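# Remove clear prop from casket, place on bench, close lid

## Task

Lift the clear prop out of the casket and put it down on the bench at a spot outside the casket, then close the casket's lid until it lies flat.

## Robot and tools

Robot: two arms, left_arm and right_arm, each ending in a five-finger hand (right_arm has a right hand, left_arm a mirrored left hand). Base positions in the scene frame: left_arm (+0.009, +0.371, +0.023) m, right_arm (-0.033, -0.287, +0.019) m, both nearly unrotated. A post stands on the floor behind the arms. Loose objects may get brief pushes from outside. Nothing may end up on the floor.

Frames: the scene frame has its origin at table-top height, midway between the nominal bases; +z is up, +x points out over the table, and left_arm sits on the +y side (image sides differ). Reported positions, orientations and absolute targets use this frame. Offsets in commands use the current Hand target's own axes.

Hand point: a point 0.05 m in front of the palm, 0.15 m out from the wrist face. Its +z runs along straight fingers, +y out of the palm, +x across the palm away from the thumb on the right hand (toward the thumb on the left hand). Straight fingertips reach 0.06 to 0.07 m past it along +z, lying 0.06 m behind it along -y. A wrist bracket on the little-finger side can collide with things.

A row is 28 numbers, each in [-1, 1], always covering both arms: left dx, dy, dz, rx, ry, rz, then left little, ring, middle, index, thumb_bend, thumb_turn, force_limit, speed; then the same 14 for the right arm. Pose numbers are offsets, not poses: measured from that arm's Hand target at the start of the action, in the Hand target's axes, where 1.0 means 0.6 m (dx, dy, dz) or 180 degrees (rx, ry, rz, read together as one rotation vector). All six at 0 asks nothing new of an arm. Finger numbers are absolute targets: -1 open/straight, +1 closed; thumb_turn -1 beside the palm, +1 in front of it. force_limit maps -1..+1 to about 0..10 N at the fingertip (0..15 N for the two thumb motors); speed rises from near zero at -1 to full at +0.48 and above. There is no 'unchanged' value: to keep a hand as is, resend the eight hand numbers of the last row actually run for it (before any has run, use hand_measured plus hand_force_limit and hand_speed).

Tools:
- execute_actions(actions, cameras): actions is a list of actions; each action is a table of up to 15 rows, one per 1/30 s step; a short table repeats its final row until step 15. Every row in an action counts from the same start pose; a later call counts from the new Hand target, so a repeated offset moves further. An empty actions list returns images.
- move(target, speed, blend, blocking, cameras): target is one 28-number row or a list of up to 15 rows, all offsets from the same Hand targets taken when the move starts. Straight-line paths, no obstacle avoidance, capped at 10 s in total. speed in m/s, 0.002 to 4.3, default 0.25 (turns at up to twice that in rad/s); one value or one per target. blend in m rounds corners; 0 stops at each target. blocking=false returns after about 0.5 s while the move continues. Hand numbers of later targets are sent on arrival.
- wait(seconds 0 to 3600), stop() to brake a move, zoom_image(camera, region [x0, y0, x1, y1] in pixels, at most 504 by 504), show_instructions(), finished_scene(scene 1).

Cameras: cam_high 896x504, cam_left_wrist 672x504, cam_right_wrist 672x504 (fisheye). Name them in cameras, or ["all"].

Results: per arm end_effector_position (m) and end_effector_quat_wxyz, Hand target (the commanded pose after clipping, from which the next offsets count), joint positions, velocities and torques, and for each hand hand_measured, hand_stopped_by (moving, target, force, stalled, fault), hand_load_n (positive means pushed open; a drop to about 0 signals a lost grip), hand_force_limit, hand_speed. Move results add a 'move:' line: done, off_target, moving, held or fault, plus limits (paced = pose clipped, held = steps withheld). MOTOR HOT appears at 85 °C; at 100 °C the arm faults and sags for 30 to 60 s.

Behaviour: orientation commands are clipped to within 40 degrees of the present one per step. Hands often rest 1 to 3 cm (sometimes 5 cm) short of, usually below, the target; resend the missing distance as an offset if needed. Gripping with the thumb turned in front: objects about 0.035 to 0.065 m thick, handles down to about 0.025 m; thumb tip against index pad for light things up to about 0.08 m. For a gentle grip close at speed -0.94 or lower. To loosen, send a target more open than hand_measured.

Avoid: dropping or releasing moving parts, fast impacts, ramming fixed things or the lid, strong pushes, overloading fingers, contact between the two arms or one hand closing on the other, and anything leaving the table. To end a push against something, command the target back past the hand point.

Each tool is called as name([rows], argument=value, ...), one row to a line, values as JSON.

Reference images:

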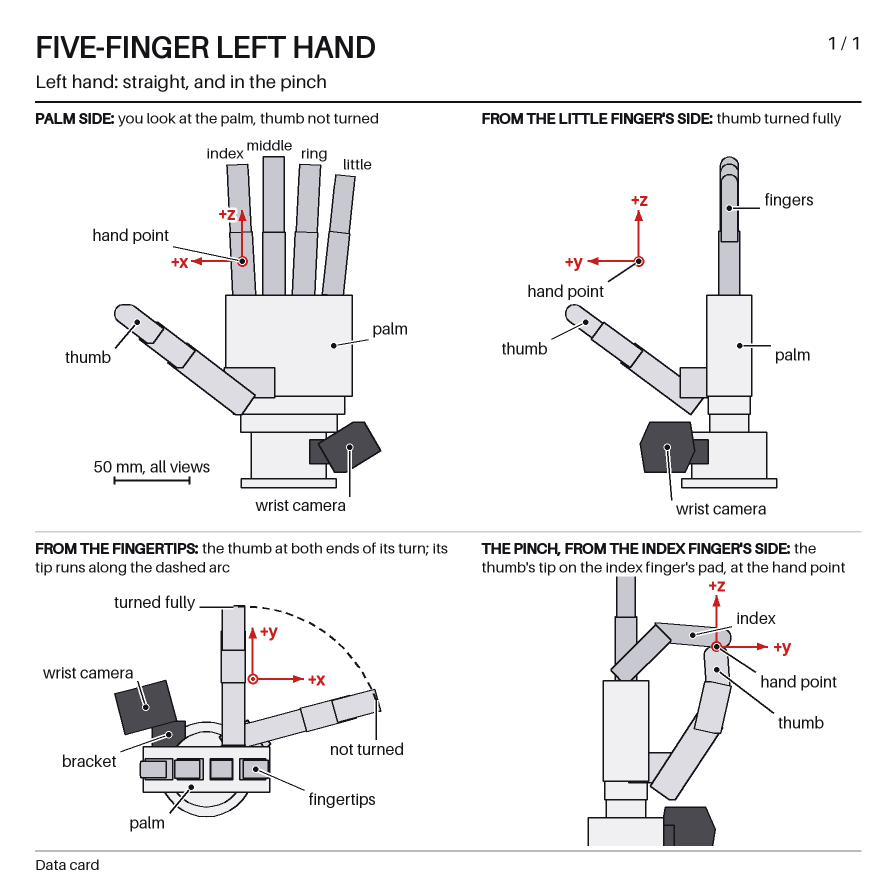

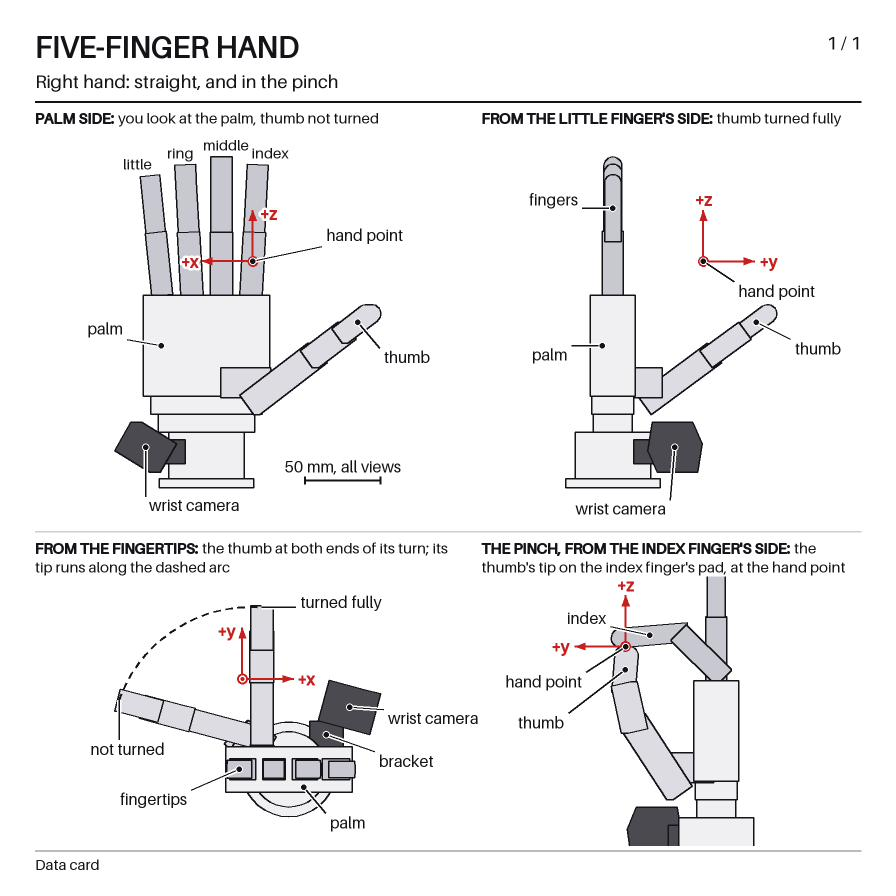

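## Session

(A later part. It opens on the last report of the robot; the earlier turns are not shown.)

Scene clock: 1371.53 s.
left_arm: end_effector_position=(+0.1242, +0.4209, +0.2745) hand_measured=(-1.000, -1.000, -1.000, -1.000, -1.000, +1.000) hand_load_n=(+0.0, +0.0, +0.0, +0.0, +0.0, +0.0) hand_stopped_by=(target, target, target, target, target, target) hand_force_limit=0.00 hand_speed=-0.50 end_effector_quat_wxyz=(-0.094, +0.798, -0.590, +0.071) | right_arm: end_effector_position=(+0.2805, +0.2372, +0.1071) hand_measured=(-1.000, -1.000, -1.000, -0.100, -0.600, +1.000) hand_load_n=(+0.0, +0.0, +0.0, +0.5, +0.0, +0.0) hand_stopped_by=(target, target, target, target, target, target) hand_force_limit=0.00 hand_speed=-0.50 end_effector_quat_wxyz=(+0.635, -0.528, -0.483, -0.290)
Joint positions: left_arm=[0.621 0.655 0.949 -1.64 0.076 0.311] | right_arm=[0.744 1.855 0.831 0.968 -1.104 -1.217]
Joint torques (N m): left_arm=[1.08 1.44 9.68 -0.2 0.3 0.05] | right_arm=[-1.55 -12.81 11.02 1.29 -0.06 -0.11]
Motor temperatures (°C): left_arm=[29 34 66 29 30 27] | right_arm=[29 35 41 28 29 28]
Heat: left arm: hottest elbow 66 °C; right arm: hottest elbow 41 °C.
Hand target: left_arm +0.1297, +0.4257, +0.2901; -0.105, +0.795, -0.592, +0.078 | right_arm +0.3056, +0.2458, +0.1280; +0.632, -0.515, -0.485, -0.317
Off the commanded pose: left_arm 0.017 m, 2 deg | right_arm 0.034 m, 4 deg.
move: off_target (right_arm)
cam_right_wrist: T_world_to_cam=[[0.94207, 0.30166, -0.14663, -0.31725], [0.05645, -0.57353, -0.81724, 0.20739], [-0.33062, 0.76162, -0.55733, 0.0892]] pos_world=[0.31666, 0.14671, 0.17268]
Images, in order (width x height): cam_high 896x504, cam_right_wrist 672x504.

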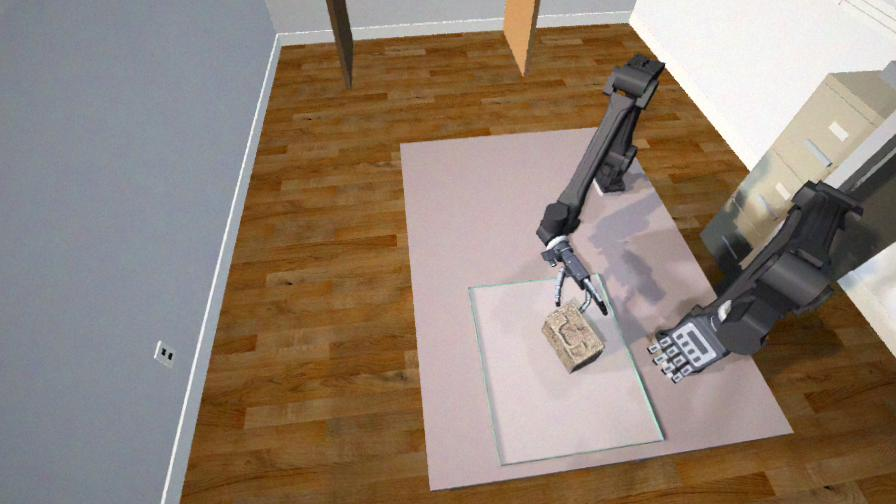

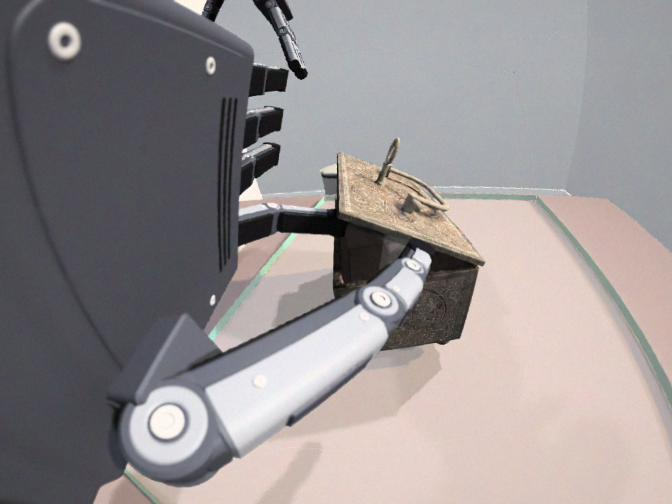

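move([
  [0,0,0,0,0,0,-1,-1,-1,-1,-1,1,0,-0.5,-0.0125,0,0,0,0,0,-1,-1,-1,-0.1,-0.6,1,0,-0.5],
  [0,0,0,0,0,0,-1,-1,-1,-1,-1,1,0,-0.5,-0.0125,0.033,0,0,0,0,-1,-1,-1,-0.1,-0.6,1,0,-0.5],
], speed=0.05, cameras=["cam_right_wrist","cam_high"])

zoom_image(camera="cam_right_wrist", region=[320, 150, 520, 330])

Scene clock: 1392.97 s.
left_arm: end_effector_position=(+0.1242, +0.4209, +0.2745) hand_measured=(-1.000, -1.000, -1.000, -1.000, -1.000, +1.000) hand_load_n=(+0.0, +0.0, +0.0, +0.0, +0.0, +0.0) hand_stopped_by=(target, target, target, target, target, target) hand_force_limit=0.00 hand_speed=-0.50 end_effector_quat_wxyz=(-0.094, +0.798, -0.590, +0.071) | right_arm: end_effector_position=(+0.3000, +0.2391, +0.0897) hand_measured=(-1.000, -1.000, -1.000, -0.100, -0.600, +1.000) hand_load_n=(+0.0, +0.0, +0.0, +0.0, +0.0, +0.5) hand_stopped_by=(target, target, target, target, target, target) hand_force_limit=0.00 hand_speed=-0.50 end_effector_quat_wxyz=(+0.634, -0.536, -0.478, -0.287)
Joint positions: left_arm=[0.621 0.655 0.949 -1.64 0.076 0.311] | right_arm=[0.721 1.915 0.874 0.968 -1.116 -1.217]
Joint torques (N m): left_arm=[0.85 1.55 9.73 -0.14 0.31 0.05] | right_arm=[-1.26 -13.86 10.78 1.88 -0.12 -0.13]
Motor temperatures (°C): left_arm=[29 34 66 29 30 27] | right_arm=[29 35 41 28 29 28]
Heat: left arm: hottest elbow 66 °C; right arm: hottest elbow 41 °C.
Hand target: left_arm +0.1297, +0.4257, +0.2901; -0.105, +0.795, -0.592, +0.078 | right_arm +0.3210, +0.2504, +0.1141; +0.632, -0.515, -0.485, -0.317
Off the commanded pose: left_arm 0.017 m, 2 deg | right_arm 0.034 m, 4 deg.
move: off_target (right_arm)
cam_right_wrist: T_world_to_cam=[[0.9433, 0.2898, -0.16184, -0.33486], [0.03997, -0.58318, -0.81136, 0.19991], [-0.32951, 0.75889, -0.5617, 0.08525]] pos_world=[0.33598, 0.14893, 0.15589]
Images, in order (width x height): cam_high 896x504, cam_right_wrist 672x504.

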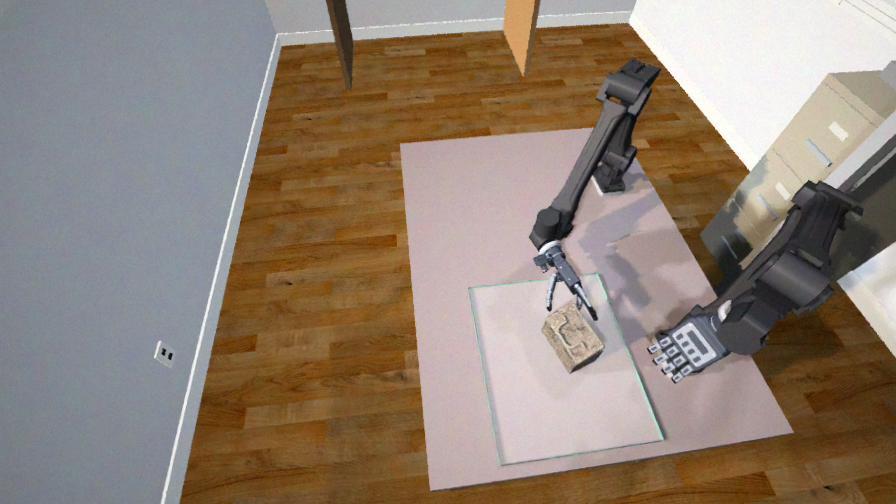

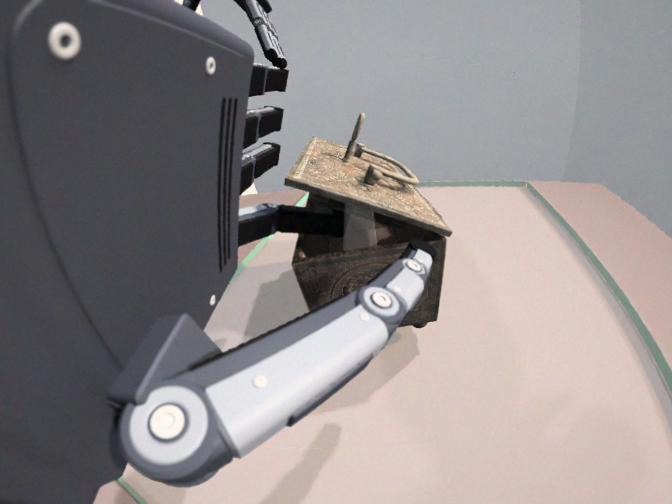

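Scaled by 2.520 from the camera's image (finer frame: 960x720).

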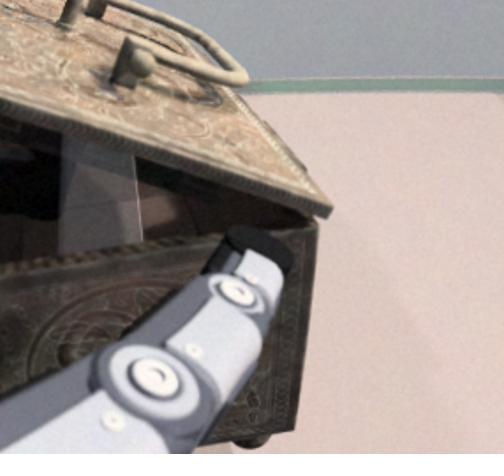

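zoom_image(camera="cam_right_wrist", region=[270, 160, 470, 330])

zoom_image(camera="cam_right_wrist", region=[310, 190, 400, 270])

Scaled by 2.520 from the camera's image (finer frame: 960x720).

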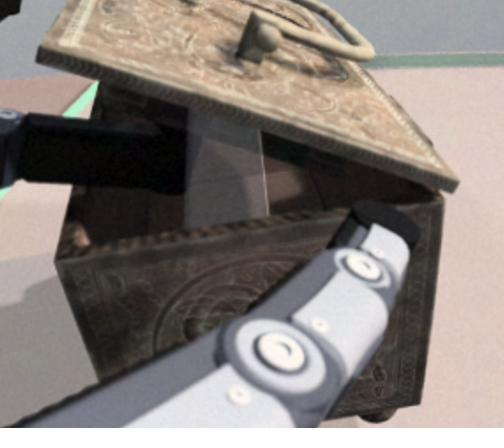

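Scaled by 5.600 from the camera's image (finer frame: 960x720).

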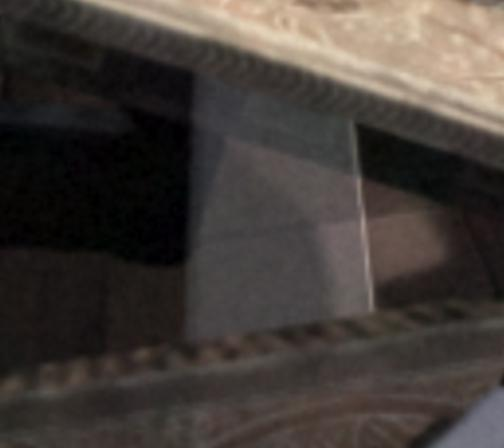

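move([
  [0,0,0,0,0,0,-1,-1,-1,-1,-1,1,0,-0.5,0,-0.025,0,0,0,0,-1,-1,-1,-0.1,-0.6,1,0,-0.5],
  [0,0,0,0,0,0,-1,-1,-1,-1,-1,1,0,-0.5,0.0043,-0.025,0.01,0,0,0,-1,-1,-1,-0.2,-0.6,1,0,-0.5],
], speed=0.05, cameras=["cam_right_wrist"])

zoom_image(camera="cam_right_wrist", region=[290, 160, 490, 330])

Scene clock: 1467.83 s.
left_arm: end_effector_position=(+0.1242, +0.4209, +0.2745) hand_measured=(-1.000, -1.000, -1.000, -1.000, -1.000, +1.000) hand_load_n=(+0.0, +0.0, +0.0, +0.0, +0.0, +0.0) hand_stopped_by=(target, target, target, target, target, target) hand_force_limit=0.00 hand_speed=-0.50 end_effector_quat_wxyz=(-0.094, +0.798, -0.590, +0.071) | right_arm: end_effector_position=(+0.2987, +0.2419, +0.0904) hand_measured=(-1.000, -1.000, -1.000, -0.200, -0.600, +1.000) hand_load_n=(+0.0, +0.0, +0.0, -0.5, +0.0, +0.5) hand_stopped_by=(target, target, target, target, target, target) hand_force_limit=0.00 hand_speed=-0.50 end_effector_quat_wxyz=(+0.633, -0.538, -0.476, -0.289)
Joint positions: left_arm=[0.621 0.655 0.949 -1.64 0.076 0.311] | right_arm=[0.729 1.913 0.874 0.968 -1.102 -1.217]
Joint torques (N m): left_arm=[1.03 1.79 9.72 -0.18 0.28 0.05] | right_arm=[0.73 -16.56 8.53 1.73 0.2 -0.1]
Motor temperatures (°C): left_arm=[29 34 67 29 30 27] | right_arm=[29 34 42 29 29 27]
Heat: left arm: hottest elbow 67 °C; right arm: hottest elbow 42 °C.
Hand target: left_arm +0.1297, +0.4257, +0.2901; -0.105, +0.795, -0.592, +0.078 | right_arm +0.3066, +0.2524, +0.1217; +0.632, -0.515, -0.485, -0.317
Off the commanded pose: left_arm 0.017 m, 2 deg | right_arm 0.034 m, 4 deg.
move: off_target (right_arm); target 2's new numbers were sent with right_arm's hand 0.034 m and 4 deg from that target
cam_right_wrist: T_world_to_cam=[[0.94534, 0.28405, -0.16013, -0.33375], [0.03776, -0.58313, -0.8115, 0.20276], [-0.32388, 0.7611, -0.56198, 0.08095]] pos_world=[0.33407, 0.15143, 0.15659]

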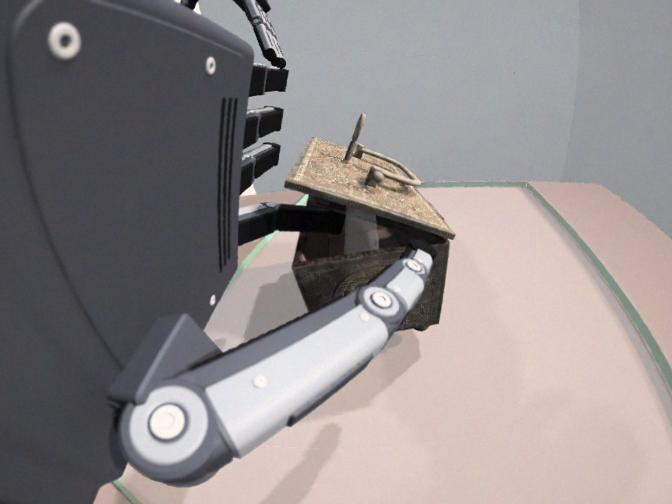

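Scaled by 2.520 from the camera's image (finer frame: 960x720).

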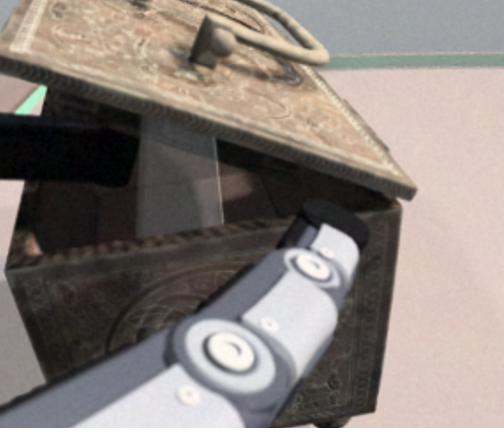

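zoom_image(camera="cam_right_wrist", region=[320, 195, 390, 265])

Scaled by 7.200 from the camera's image (finer frame: 960x720).

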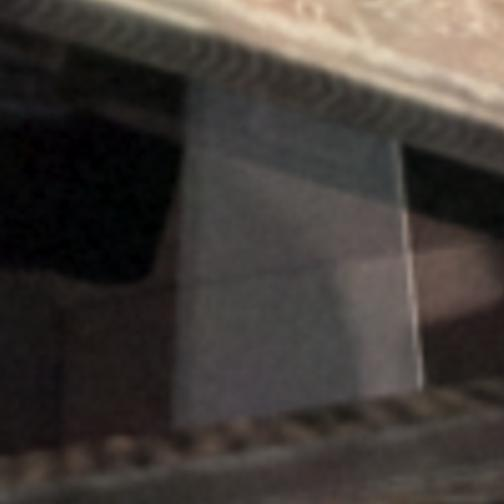

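move([
  [0,0,0,0,0,0,-1,-1,-1,-1,-1,1,0,-0.5,0,-0.0333,0,0,0,0,-1,-1,-1,-0.2,-0.6,1,0,-0.5],
  [0,0,0,0,0,0,-1,-1,-1,-1,-1,1,0,-0.5,-0.007,-0.0333,0.01,0,0,0,-1,-1,-1,-0.2,-0.6,1,0,-0.5],
], speed=0.05, cameras=["cam_right_wrist"])

zoom_image(camera="cam_right_wrist", region=[290, 160, 490, 330])

Scene clock: 1516.50 s.
left_arm: end_effector_position=(+0.1242, +0.4209, +0.2745) hand_measured=(-1.000, -1.000, -1.000, -1.000, -1.000, +1.000) hand_load_n=(+0.0, +0.0, +0.0, +0.0, +0.0, +0.0) hand_stopped_by=(target, target, target, target, target, target) hand_force_limit=0.00 hand_speed=-0.50 end_effector_quat_wxyz=(-0.094, +0.798, -0.590, +0.071) | right_arm: end_effector_position=(+0.2849, +0.2448, +0.1041) hand_measured=(-1.000, -1.000, -1.000, -0.200, -0.600, +1.000) hand_load_n=(+0.0, +0.0, +0.0, +0.0, +0.0, +0.5) hand_stopped_by=(target, target, target, target, target, target) hand_force_limit=0.00 hand_speed=-0.50 end_effector_quat_wxyz=(+0.632, -0.534, -0.478, -0.296)
Joint positions: left_arm=[0.621 0.655 0.949 -1.64 0.076 0.311] | right_arm=[0.755 1.87 0.847 0.968 -1.072 -1.217]
Joint torques (N m): left_arm=[0.85 1.79 9.69 -0.17 0.31 0.05] | right_arm=[0.97 -15.03 7.24 2.19 0.2 -0.11]
Motor temperatures (°C): left_arm=[29 33 67 28 29 27] | right_arm=[29 35 40 29 29 27]
Heat: left arm: hottest elbow 67 °C; right arm: hottest elbow 40 °C.
Hand target: left_arm +0.1297, +0.4257, +0.2901; -0.105, +0.795, -0.592, +0.078 | right_arm +0.2855, +0.2523, +0.1246; +0.632, -0.515, -0.485, -0.317
Off the commanded pose: left_arm 0.017 m, 2 deg | right_arm 0.022 m, 3 deg.
move: off_target (right_arm)
cam_right_wrist: T_world_to_cam=[[0.94851, 0.28118, -0.14581, -0.32102], [0.04514, -0.57565, -0.81645, 0.21267], [-0.3135, 0.76783, -0.55871, 0.07707]] pos_world=[0.31905, 0.15351, 0.16988]

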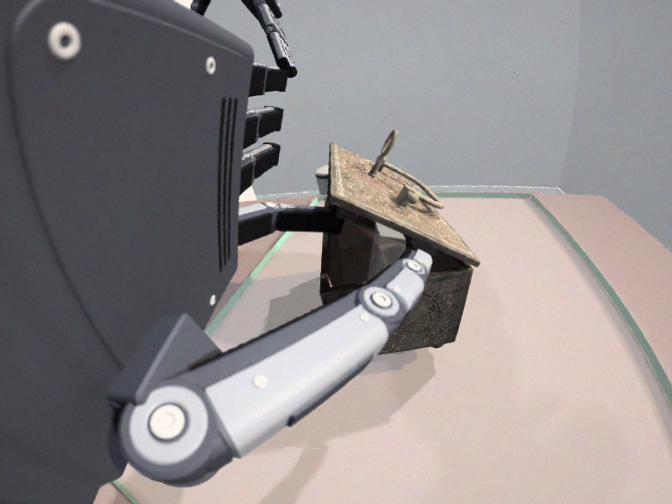

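Scaled by 2.520 from the camera's image (finer frame: 960x720).

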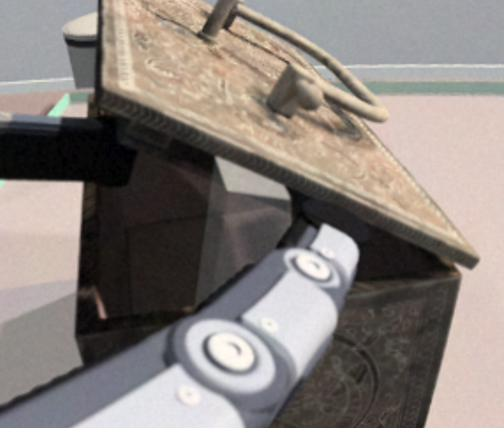

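move(target=[0,0,0,0,0,0,-1,-1,-1,-1,-1,1,0,-0.5,0,0.03,-0.004,0,0,0,-1,-1,-1,-0.2,-0.6,1,0,-0.5], speed=0.05, cameras=["cam_right_wrist"])

zoom_image(camera="cam_right_wrist", region=[290, 160, 490, 330])

Scene clock: 1534.60 s.
left_arm: end_effector_position=(+0.1242, +0.4209, +0.2745) hand_measured=(-1.000, -1.000, -1.000, -1.000, -1.000, +1.000) hand_load_n=(+0.0, +0.0, +0.0, +0.0, +0.0, +0.0) hand_stopped_by=(target, target, target, target, target, target) hand_force_limit=0.00 hand_speed=-0.50 end_effector_quat_wxyz=(-0.094, +0.798, -0.590, +0.071) | right_arm: end_effector_position=(+0.2837, +0.2441, +0.0935) hand_measured=(-1.000, -1.000, -1.000, -0.200, -0.600, +1.000) hand_load_n=(+0.0, -0.5, +0.0, +0.0, +0.0, +0.5) hand_stopped_by=(target, target, target, target, target, target) hand_force_limit=0.00 hand_speed=-0.50 end_effector_quat_wxyz=(+0.632, -0.539, -0.476, -0.289)
Joint positions: left_arm=[0.621 0.655 0.949 -1.64 0.076 0.311] | right_arm=[0.755 1.889 0.847 0.968 -1.075 -1.217]
Joint torques (N m): left_arm=[0.56 1.79 9.77 -0.16 0.29 0.05] | right_arm=[-1.2 -13.51 10.55 2.06 -0.21 -0.12]
Motor temperatures (°C): left_arm=[29 33 67 28 29 27] | right_arm=[29 36 39 29 29 27]
Heat: left arm: hottest elbow 67 °C; right arm: hottest elbow 39 °C.
Hand target: left_arm +0.1297, +0.4257, +0.2901; -0.105, +0.795, -0.592, +0.078 | right_arm +0.3024, +0.2549, +0.1184; +0.632, -0.515, -0.485, -0.317
Off the commanded pose: left_arm 0.017 m, 2 deg | right_arm 0.033 m, 4 deg.
move: off_target (right_arm)
cam_right_wrist: T_world_to_cam=[[0.94564, 0.28207, -0.16187, -0.31913], [0.03626, -0.58606, -0.80945, 0.2081], [-0.32319, 0.75958, -0.56443, 0.07654]] pos_world=[0.31897, 0.15383, 0.15999]

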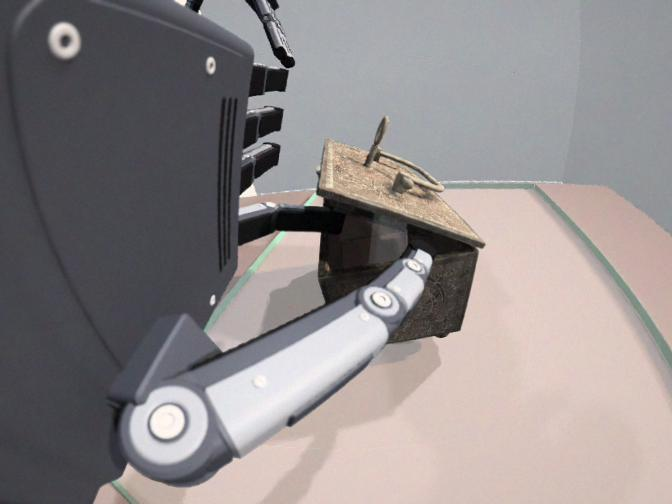

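Scaled by 2.520 from the camera's image (finer frame: 960x720).

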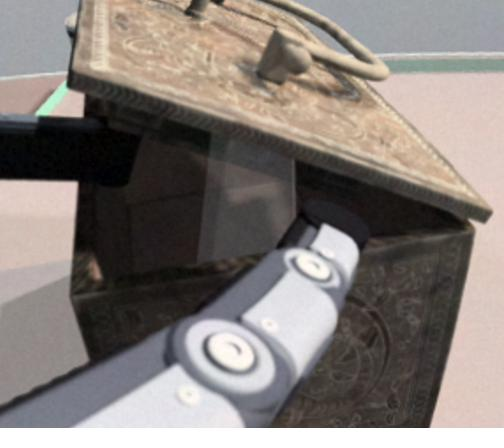

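zoom_image(camera="cam_right_wrist", region=[310, 190, 420, 290])

Scaled by 4.582 from the camera's image (finer frame: 960x720).

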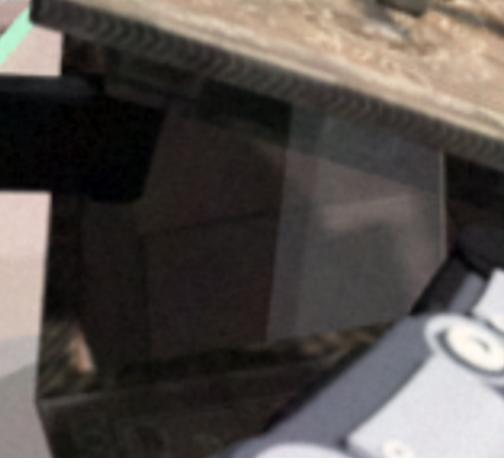

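move(target=[0,0,0,0,0,0,-1,-1,-1,-1,-1,1,0,-0.5, 0.005,0.025,-0.006,0,0,0,-1,-1,-1,-0.2,-0.6,1,0,-0.5], speed=0.05, cameras=["all"])

Scene clock: 1584.63 s.
left_arm: end_effector_position=(+0.1242, +0.4209, +0.2745) hand_measured=(-1.000, -1.000, -1.000, -1.000, -1.000, +1.000) hand_load_n=(+0.0, +0.0, +0.0, +0.0, +0.0, +0.0) hand_stopped_by=(target, target, target, target, target, target) hand_force_limit=0.00 hand_speed=-0.50 end_effector_quat_wxyz=(-0.094, +0.798, -0.590, +0.071) | right_arm: end_effector_position=(+0.2928, +0.2468, +0.0916) hand_measured=(-1.000, -1.000, -1.000, -0.200, -0.600, +1.000) hand_load_n=(+0.0, +0.0, +0.0, +0.0, +0.0, +0.5) hand_stopped_by=(target, target, target, target, target, target) hand_force_limit=0.00 hand_speed=-0.50 end_effector_quat_wxyz=(+0.635, -0.533, -0.480, -0.286)
Joint positions: left_arm=[0.621 0.655 0.949 -1.64 0.076 0.311] | right_arm=[0.741 1.913 0.877 0.968 -1.104 -1.217]
Joint torques (N m): left_arm=[0.91 1.85 9.78 -0.2 0.29 0.04] | right_arm=[-1.38 -13.92 10.88 1.63 -0.17 -0.12]
Motor temperatures (°C): left_arm=[29 33 68 28 29 27] | right_arm=[29 36 40 29 29 27]
Heat: left arm: hottest elbow 68 °C; right arm: hottest elbow 40 °C.
Hand target: left_arm +0.1297, +0.4257, +0.2901; -0.105, +0.795, -0.592, +0.078 | right_arm +0.3179, +0.2558, +0.1161; +0.632, -0.515, -0.485, -0.317
Off the commanded pose: left_arm 0.017 m, 2 deg | right_arm 0.036 m, 4 deg.
move: off_target (right_arm)
cam_left_wrist: T_world_to_cam=[[0.96661, 0.05686, 0.24985, -0.21692], [-0.05508, -0.90618, 0.4193, 0.27881], [0.25025, -0.41906, -0.87279, 0.50052]] pos_world=[0.09978, 0.47473, 0.37414]
cam_right_wrist: T_world_to_cam=[[0.94168, 0.29742, -0.15741, -0.33183], [0.04756, -0.58074, -0.8127, 0.20345], [-0.33313, 0.75782, -0.56102, 0.07947]] pos_world=[0.32927, 0.15662, 0.15769]

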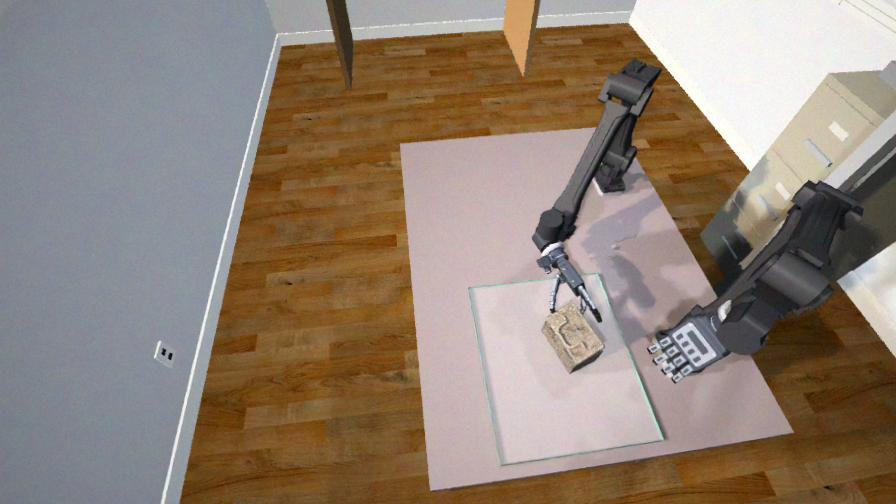

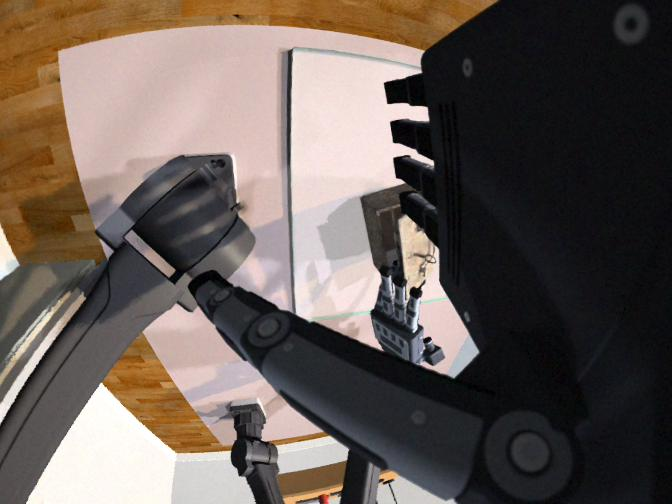

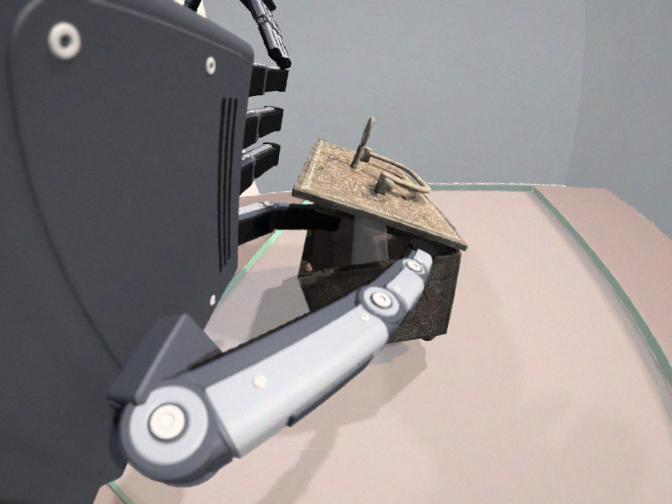

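zoom_image(camera="cam_right_wrist", region=[220, 110, 500, 370])

Scaled by 1.800 from the camera's image (finer frame: 960x720).

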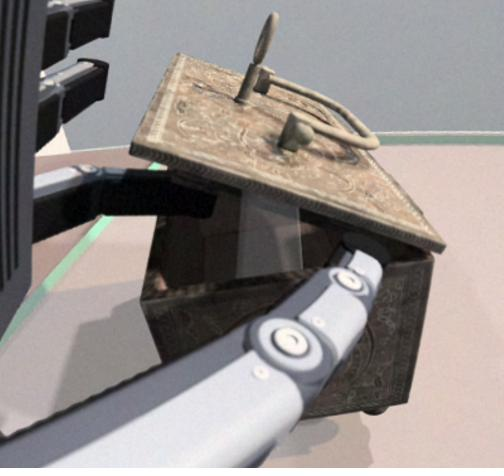

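move(target=[0,0,0,0,0,0,-1,-1,-1,-1,-1,1,0,-0.5, 0.002,0.017,-0.006,0,0,0,-1,-1,-1,-0.2,-0.6,1,0,-0.5], speed=0.05, cameras=["cam_right_wrist"])

zoom_image(camera="cam_right_wrist", region=[220, 110, 500, 370])

Scene clock: 1613.40 s.
left_arm: end_effector_position=(+0.1242, +0.4209, +0.2745) hand_measured=(-1.000, -1.000, -1.000, -1.000, -1.000, +1.000) hand_load_n=(+0.0, +0.0, +0.0, +0.0, +0.0, +0.0) hand_stopped_by=(target, target, target, target, target, target) hand_force_limit=0.00 hand_speed=-0.50 end_effector_quat_wxyz=(-0.094, +0.798, -0.590, +0.071) | right_arm: end_effector_position=(+0.3016, +0.2466, +0.0888) hand_measured=(-1.000, -1.000, -1.000, -0.200, -0.600, +1.000) hand_load_n=(+0.5, +0.0, +0.0, +0.5, +0.0, +0.5) hand_stopped_by=(target, target, target, target, target, target) hand_force_limit=0.00 hand_speed=-0.50 end_effector_quat_wxyz=(+0.636, -0.532, -0.481, -0.286)
Joint positions: left_arm=[0.621 0.655 0.949 -1.64 0.076 0.311] | right_arm=[0.727 1.932 0.897 0.968 -1.121 -1.217]
Joint torques (N m): left_arm=[0.91 1.61 9.7 -0.14 0.31 0.06] | right_arm=[-1.61 -14.33 11.14 1.44 -0.11 -0.12]
Motor temperatures (°C): left_arm=[29 33 68 28 29 27] | right_arm=[29 36 42 29 29 27]
Heat: left arm: hottest elbow 68 °C; right arm: hottest elbow 42 °C.
Hand target: left_arm +0.1297, +0.4257, +0.2901; -0.105, +0.795, -0.592, +0.078 | right_arm +0.3285, +0.2552, +0.1137; +0.632, -0.515, -0.485, -0.317
Off the commanded pose: left_arm 0.017 m, 2 deg | right_arm 0.038 m, 4 deg.
move: off_target (right_arm)
cam_right_wrist: T_world_to_cam=[[0.94083, 0.30056, -0.15655, -0.34107], [0.04958, -0.57905, -0.81378, 0.19982], [-0.33524, 0.75787, -0.55969, 0.08142]] pos_world=[0.33827, 0.15652, 0.15479]

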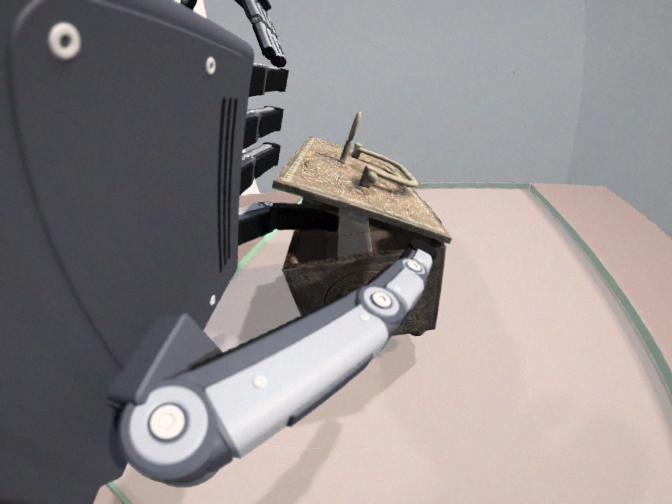

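Scaled by 1.800 from the camera's image (finer frame: 960x720).

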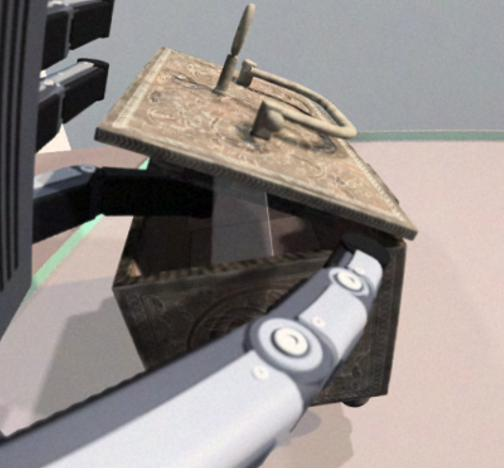

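move(target=[0,0,0,0,0,0,-1,-1,-1,-1,-1,1,0,-0.5, 0.002,0.014,-0.005,0,0,0,-1,-1,-1,-0.2,-0.6,1,0,-0.5], speed=0.05, cameras=["cam_right_wrist"])

zoom_image(camera="cam_right_wrist", region=[260, 160, 460, 340])

Scene clock: 1631.10 s.
left_arm: end_effector_position=(+0.1242, +0.4209, +0.2745) hand_measured=(-1.000, -1.000, -1.000, -1.000, -1.000, +1.000) hand_load_n=(+0.0, +0.0, -0.5, -0.5, +0.0, +0.0) hand_stopped_by=(target, target, target, target, target, target) hand_force_limit=0.00 hand_speed=-0.50 end_effector_quat_wxyz=(-0.094, +0.798, -0.590, +0.071) | right_arm: end_effector_position=(+0.3083, +0.2462, +0.0859) hand_measured=(-1.000, -1.000, -1.000, -0.200, -0.600, +1.000) hand_load_n=(+0.0, +0.0, +0.0, +0.5, +0.0, +0.5) hand_stopped_by=(target, target, target, target, target, target) hand_force_limit=0.00 hand_speed=-0.50 end_effector_quat_wxyz=(+0.636, -0.531, -0.482, -0.285)
Joint positions: left_arm=[0.621 0.655 0.949 -1.64 0.076 0.311] | right_arm=[0.717 1.947 0.913 0.968 -1.134 -1.217]
Joint torques (N m): left_arm=[0.85 1.96 9.61 -0.17 0.31 0.02] | right_arm=[-1.85 -14.62 11.41 1.22 -0.07 -0.11]
Motor temperatures (°C): left_arm=[29 33 68 28 29 27] | right_arm=[29 35 42 29 29 27]
Heat: left arm: hottest elbow 68 °C; right arm: hottest elbow 42 °C.
Hand target: left_arm +0.1297, +0.4257, +0.2901; -0.105, +0.795, -0.592, +0.078 | right_arm +0.3373, +0.2547, +0.1120; +0.632, -0.515, -0.485, -0.317
Off the commanded pose: left_arm 0.017 m, 2 deg | right_arm 0.040 m, 4 deg.
move: off_target (right_arm)
cam_right_wrist: T_world_to_cam=[[0.93982, 0.3035, -0.1569, -0.34807], [0.05085, -0.57837, -0.81419, 0.19632], [-0.33786, 0.75722, -0.559, 0.08329]] pos_world=[0.34528, 0.15611, 0.15179]

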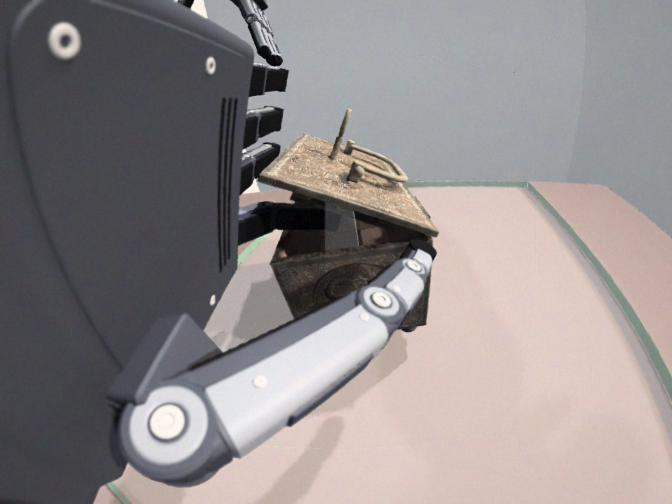

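Scaled by 2.520 from the camera's image (finer frame: 960x720).

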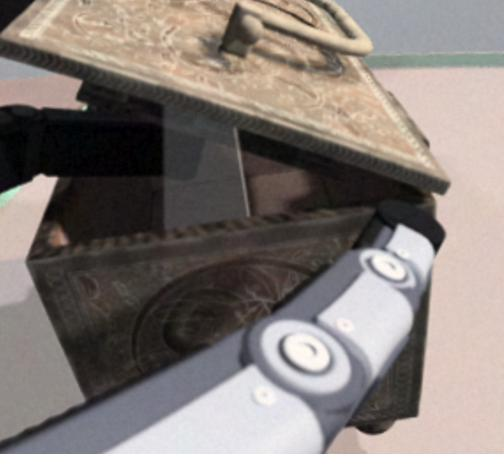

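move(target=[0,0,0,0,0,0,-1,-1,-1,-1,-1,1,0,-0.5, 0,0.003,0,0,0,0,-1,-1,-1,-0.12,-0.3,1,-0.6,-0.95], speed=0.05, cameras=["cam_right_wrist"])

zoom_image(camera="cam_right_wrist", region=[260, 160, 460, 340])

Scene clock: 1659.30 s.
left_arm: end_effector_position=(+0.1242, +0.4209, +0.2745) hand_measured=(-1.000, -1.000, -1.000, -1.000, -1.000, +1.000) hand_load_n=(+0.0, +0.0, +0.0, +0.0, +0.0, +0.0) hand_stopped_by=(target, target, target, target, target, target) hand_force_limit=0.00 hand_speed=-0.50 end_effector_quat_wxyz=(-0.094, +0.798, -0.590, +0.071) | right_arm: end_effector_position=(+0.3090, +0.2471, +0.0841) hand_measured=(-1.000, -1.000, -1.000, -0.120, -0.300, +1.000) hand_load_n=(+0.0, +0.0, +0.0, +0.5, +0.5, +0.5) hand_stopped_by=(target, target, target, target, target, target) hand_force_limit=-0.60 hand_speed=-0.95 end_effector_quat_wxyz=(+0.637, -0.531, -0.482, -0.284)
Joint positions: left_arm=[0.621 0.655 0.949 -1.64 0.076 0.311] | right_arm=[0.717 1.953 0.917 0.968 -1.136 -1.217]
Joint torques (N m): left_arm=[0.79 1.73 9.68 -0.2 0.3 0.03] | right_arm=[-1.9 -14.74 11.43 1.24 -0.05 -0.11]
Motor temperatures (°C): left_arm=[29 33 69 28 29 27] | right_arm=[29 35 43 29 29 27]
Heat: left arm: hottest elbow 69 °C; right arm: hottest elbow 43 °C.
Hand target: left_arm +0.1297, +0.4257, +0.2901; -0.105, +0.795, -0.592, +0.078 | right_arm +0.3390, +0.2552, +0.1113; +0.632, -0.515, -0.485, -0.317
Off the commanded pose: left_arm 0.017 m, 2 deg | right_arm 0.041 m, 4 deg.
move: off_target (right_arm)
cam_right_wrist: T_world_to_cam=[[0.93917, 0.30478, -0.15832, -0.34929], [0.05076, -0.57909, -0.81368, 0.19551], [-0.33968, 0.75615, -0.55933, 0.0826]] pos_world=[0.34618, 0.15721, 0.14999]

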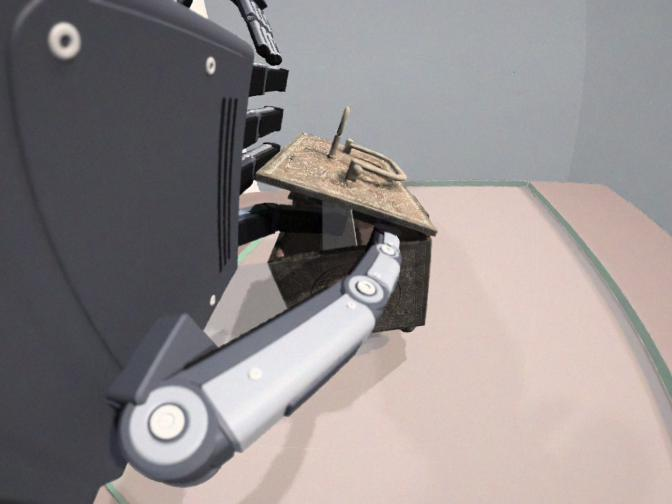

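Scaled by 2.520 from the camera's image (finer frame: 960x720).

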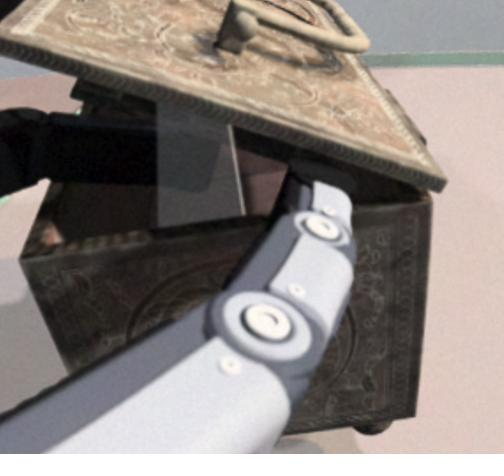

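move(target=[0,0,0,0,0,0,-1,-1,-1,-1,-1,1,0,-0.5, 0,0,0,0,0,0,-1,-1,-1,-0.12,-0.1,1,-0.6,-0.96], speed=0.05, cameras=["cam_right_wrist"])

zoom_image(camera="cam_right_wrist", region=[260, 160, 460, 340])

Scene clock: 1676.50 s.
left_arm: end_effector_position=(+0.1242, +0.4209, +0.2745) hand_measured=(-1.000, -1.000, -1.000, -1.000, -1.000, +1.000) hand_load_n=(+0.0, +0.0, +0.0, +0.0, +0.0, +0.0) hand_stopped_by=(target, target, target, target, target, target) hand_force_limit=0.00 hand_speed=-0.50 end_effector_quat_wxyz=(-0.094, +0.798, -0.590, +0.071) | right_arm: end_effector_position=(+0.3090, +0.2471, +0.0841) hand_measured=(-1.000, -1.000, -1.000, -0.120, -0.100, +1.000) hand_load_n=(+0.0, +0.0, +0.0, +0.5, +0.0, +0.0) hand_stopped_by=(target, target, target, target, target, target) hand_force_limit=-0.60 hand_speed=-0.96 end_effector_quat_wxyz=(+0.637, -0.531, -0.482, -0.284)
Joint positions: left_arm=[0.621 0.655 0.949 -1.64 0.076 0.311] | right_arm=[0.717 1.953 0.917 0.968 -1.136 -1.217]
Joint torques (N m): left_arm=[0.97 1.73 9.73 -0.14 0.28 0.04] | right_arm=[-1.73 -14.86 11.41 1.22 -0.04 -0.11]
Motor temperatures (°C): left_arm=[29 33 69 28 29 27] | right_arm=[29 35 43 29 29 27]
Heat: left arm: hottest elbow 69 °C; right arm: hottest elbow 43 °C.
Hand target: left_arm +0.1297, +0.4257, +0.2901; -0.105, +0.795, -0.592, +0.078 | right_arm +0.3390, +0.2552, +0.1113; +0.632, -0.515, -0.485, -0.317
Off the commanded pose: left_arm 0.017 m, 2 deg | right_arm 0.041 m, 4 deg.
move: done
cam_right_wrist: T_world_to_cam=[[0.93917, 0.30478, -0.15832, -0.34929], [0.05076, -0.57909, -0.81368, 0.19551], [-0.33968, 0.75615, -0.55933, 0.0826]] pos_world=[0.34618, 0.15721, 0.14999]

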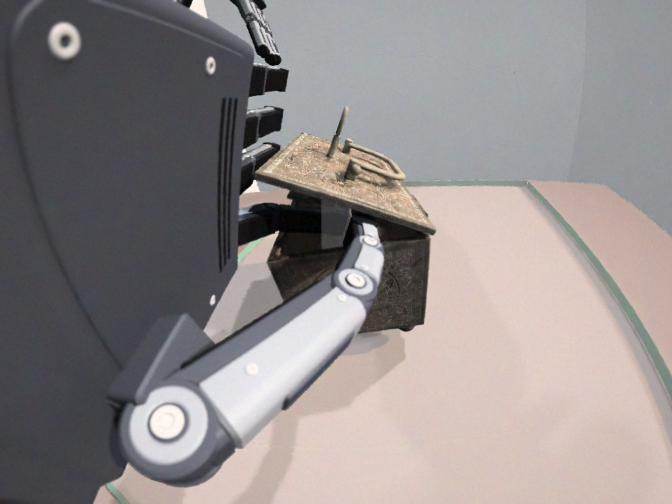

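Scaled by 2.520 from the camera's image (finer frame: 960x720).

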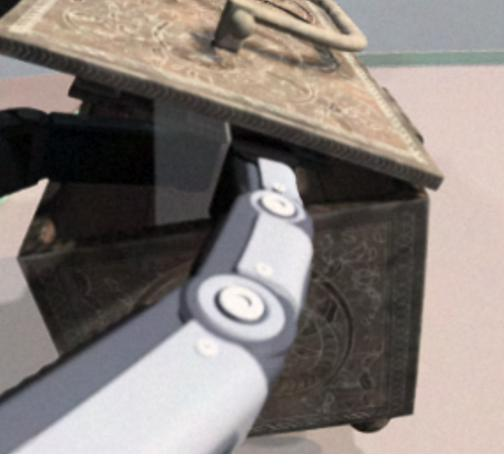

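move(target=[0,0,0,0,0,0,-1,-1,-1,-1,-1,1,0,-0.5, 0,0,0.003,0,0,0,-1,-1,-1,-0.12,0.0,1,-0.6,-0.96], speed=0.05, cameras=["cam_right_wrist"])

zoom_image(camera="cam_right_wrist", region=[260, 160, 460, 340])

Scene clock: 1700.83 s.
left_arm: end_effector_position=(+0.1242, +0.4209, +0.2745) hand_measured=(-1.000, -1.000, -1.000, -1.000, -1.000, +1.000) hand_load_n=(+0.0, +0.0, +0.0, +0.0, +0.0, +0.0) hand_stopped_by=(target, target, target, target, target, target) hand_force_limit=0.00 hand_speed=-0.50 end_effector_quat_wxyz=(-0.094, +0.798, -0.590, +0.071) | right_arm: end_effector_position=(+0.3090, +0.2471, +0.0841) hand_measured=(-1.000, -1.000, -1.000, -0.120, +0.000, +1.000) hand_load_n=(+0.0, +0.0, +0.0, +0.5, +0.0, +0.5) hand_stopped_by=(target, target, target, target, target, target) hand_force_limit=-0.60 hand_speed=-0.96 end_effector_quat_wxyz=(+0.637, -0.531, -0.482, -0.284)
Joint positions: left_arm=[0.621 0.655 0.949 -1.64 0.076 0.311] | right_arm=[0.717 1.953 0.917 0.968 -1.136 -1.217]
Joint torques (N m): left_arm=[0.56 1.73 9.69 -0.12 0.29 0.05] | right_arm=[-1.49 -14.8 11.6 1.2 0.08 -0.11]
Motor temperatures (°C): left_arm=[29 33 69 28 29 27] | right_arm=[29 35 43 28 29 27]
Heat: left arm: hottest elbow 69 °C; right arm: hottest elbow 43 °C.
Hand target: left_arm +0.1297, +0.4257, +0.2901; -0.105, +0.795, -0.592, +0.078 | right_arm +0.3385, +0.2569, +0.1113; +0.632, -0.515, -0.485, -0.317
Off the commanded pose: left_arm 0.017 m, 2 deg | right_arm 0.041 m, 4 deg.
move: off_target (right_arm)
cam_right_wrist: T_world_to_cam=[[0.93917, 0.30478, -0.15832, -0.34929], [0.05076, -0.57909, -0.81368, 0.19551], [-0.33968, 0.75615, -0.55933, 0.0826]] pos_world=[0.34618, 0.15721, 0.14999]

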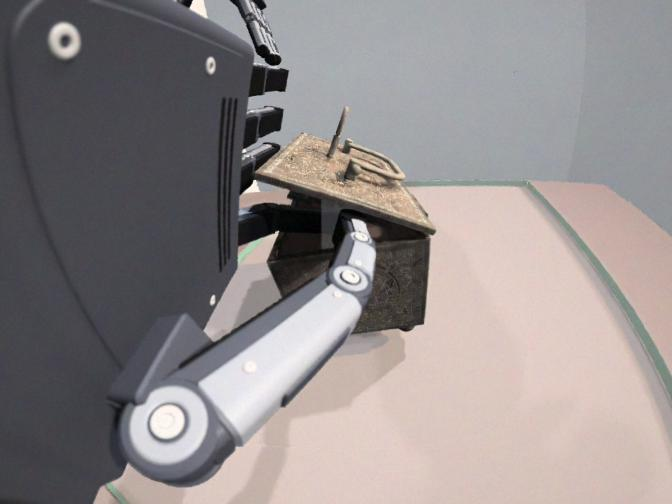

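Scaled by 2.520 from the camera's image (finer frame: 960x720).

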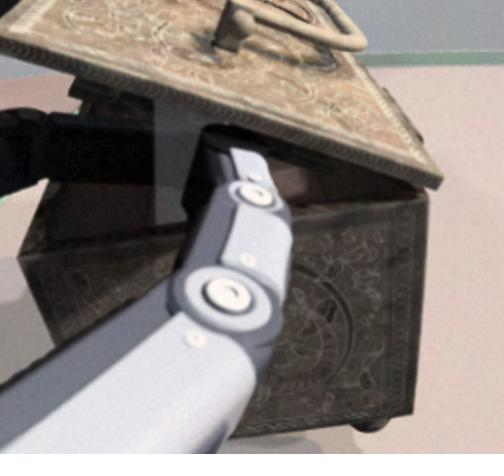

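move(target=[0,0,0,0,0,0,-1,-1,-1,-1,-1,1,0,-0.5, 0,0,0.003,0,0,0,-1,-1,-1,-0.12,0.08,1,-0.6,-0.96], speed=0.05, cameras=["cam_right_wrist"])

zoom_image(camera="cam_right_wrist", region=[260, 160, 460, 340])

Scene clock: 1709.67 s.
left_arm: end_effector_position=(+0.1242, +0.4209, +0.2745) hand_measured=(-1.000, -1.000, -1.000, -1.000, -1.000, +1.000) hand_load_n=(+0.0, +0.0, +0.0, +0.0, +0.0, +0.0) hand_stopped_by=(target, target, target, target, target, target) hand_force_limit=0.00 hand_speed=-0.50 end_effector_quat_wxyz=(-0.094, +0.798, -0.590, +0.071) | right_arm: end_effector_position=(+0.3102, +0.2470, +0.0838) hand_measured=(-1.000, -1.000, -1.000, -0.120, +0.080, +1.000) hand_load_n=(+0.0, +0.0, +0.0, +0.0, +0.0, +0.5) hand_stopped_by=(target, target, target, target, target, target) hand_force_limit=-0.60 hand_speed=-0.96 end_effector_quat_wxyz=(+0.636, -0.531, -0.481, -0.284)
Joint positions: left_arm=[0.621 0.655 0.949 -1.64 0.076 0.311] | right_arm=[0.715 1.955 0.919 0.968 -1.136 -1.217]
Joint torques (N m): left_arm=[0.97 1.67 9.68 -0.18 0.3 0.04] | right_arm=[-1.26 -14.86 11.63 1.16 0.21 -0.11]
Motor temperatures (°C): left_arm=[28 33 69 28 29 27] | right_arm=[29 36 43 28 29 27]
Heat: left arm: hottest elbow 69 °C; right arm: hottest elbow 43 °C.
Hand target: left_arm +0.1297, +0.4257, +0.2901; -0.105, +0.795, -0.592, +0.078 | right_arm +0.3379, +0.2586, +0.1113; +0.632, -0.515, -0.485, -0.317
Off the commanded pose: left_arm 0.017 m, 2 deg | right_arm 0.041 m, 4 deg.
move: off_target (right_arm)
cam_right_wrist: T_world_to_cam=[[0.93962, 0.30339, -0.15835, -0.35024], [0.04989, -0.57918, -0.81367, 0.19541], [-0.33857, 0.75664, -0.55934, 0.0825]] pos_world=[0.34728, 0.15702, 0.14969]

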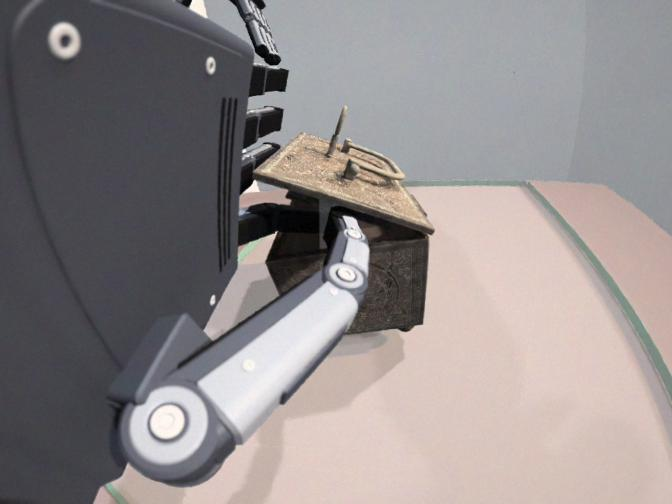

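Scaled by 2.520 from the camera's image (finer frame: 960x720).

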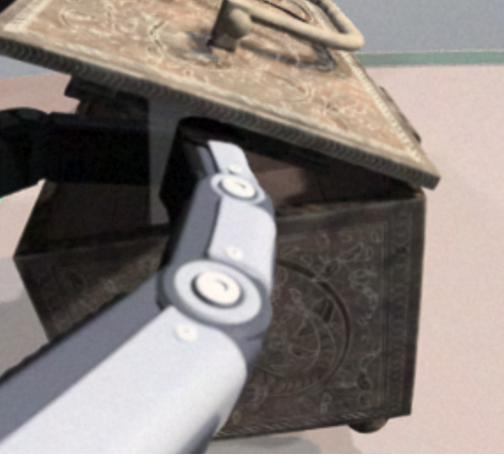

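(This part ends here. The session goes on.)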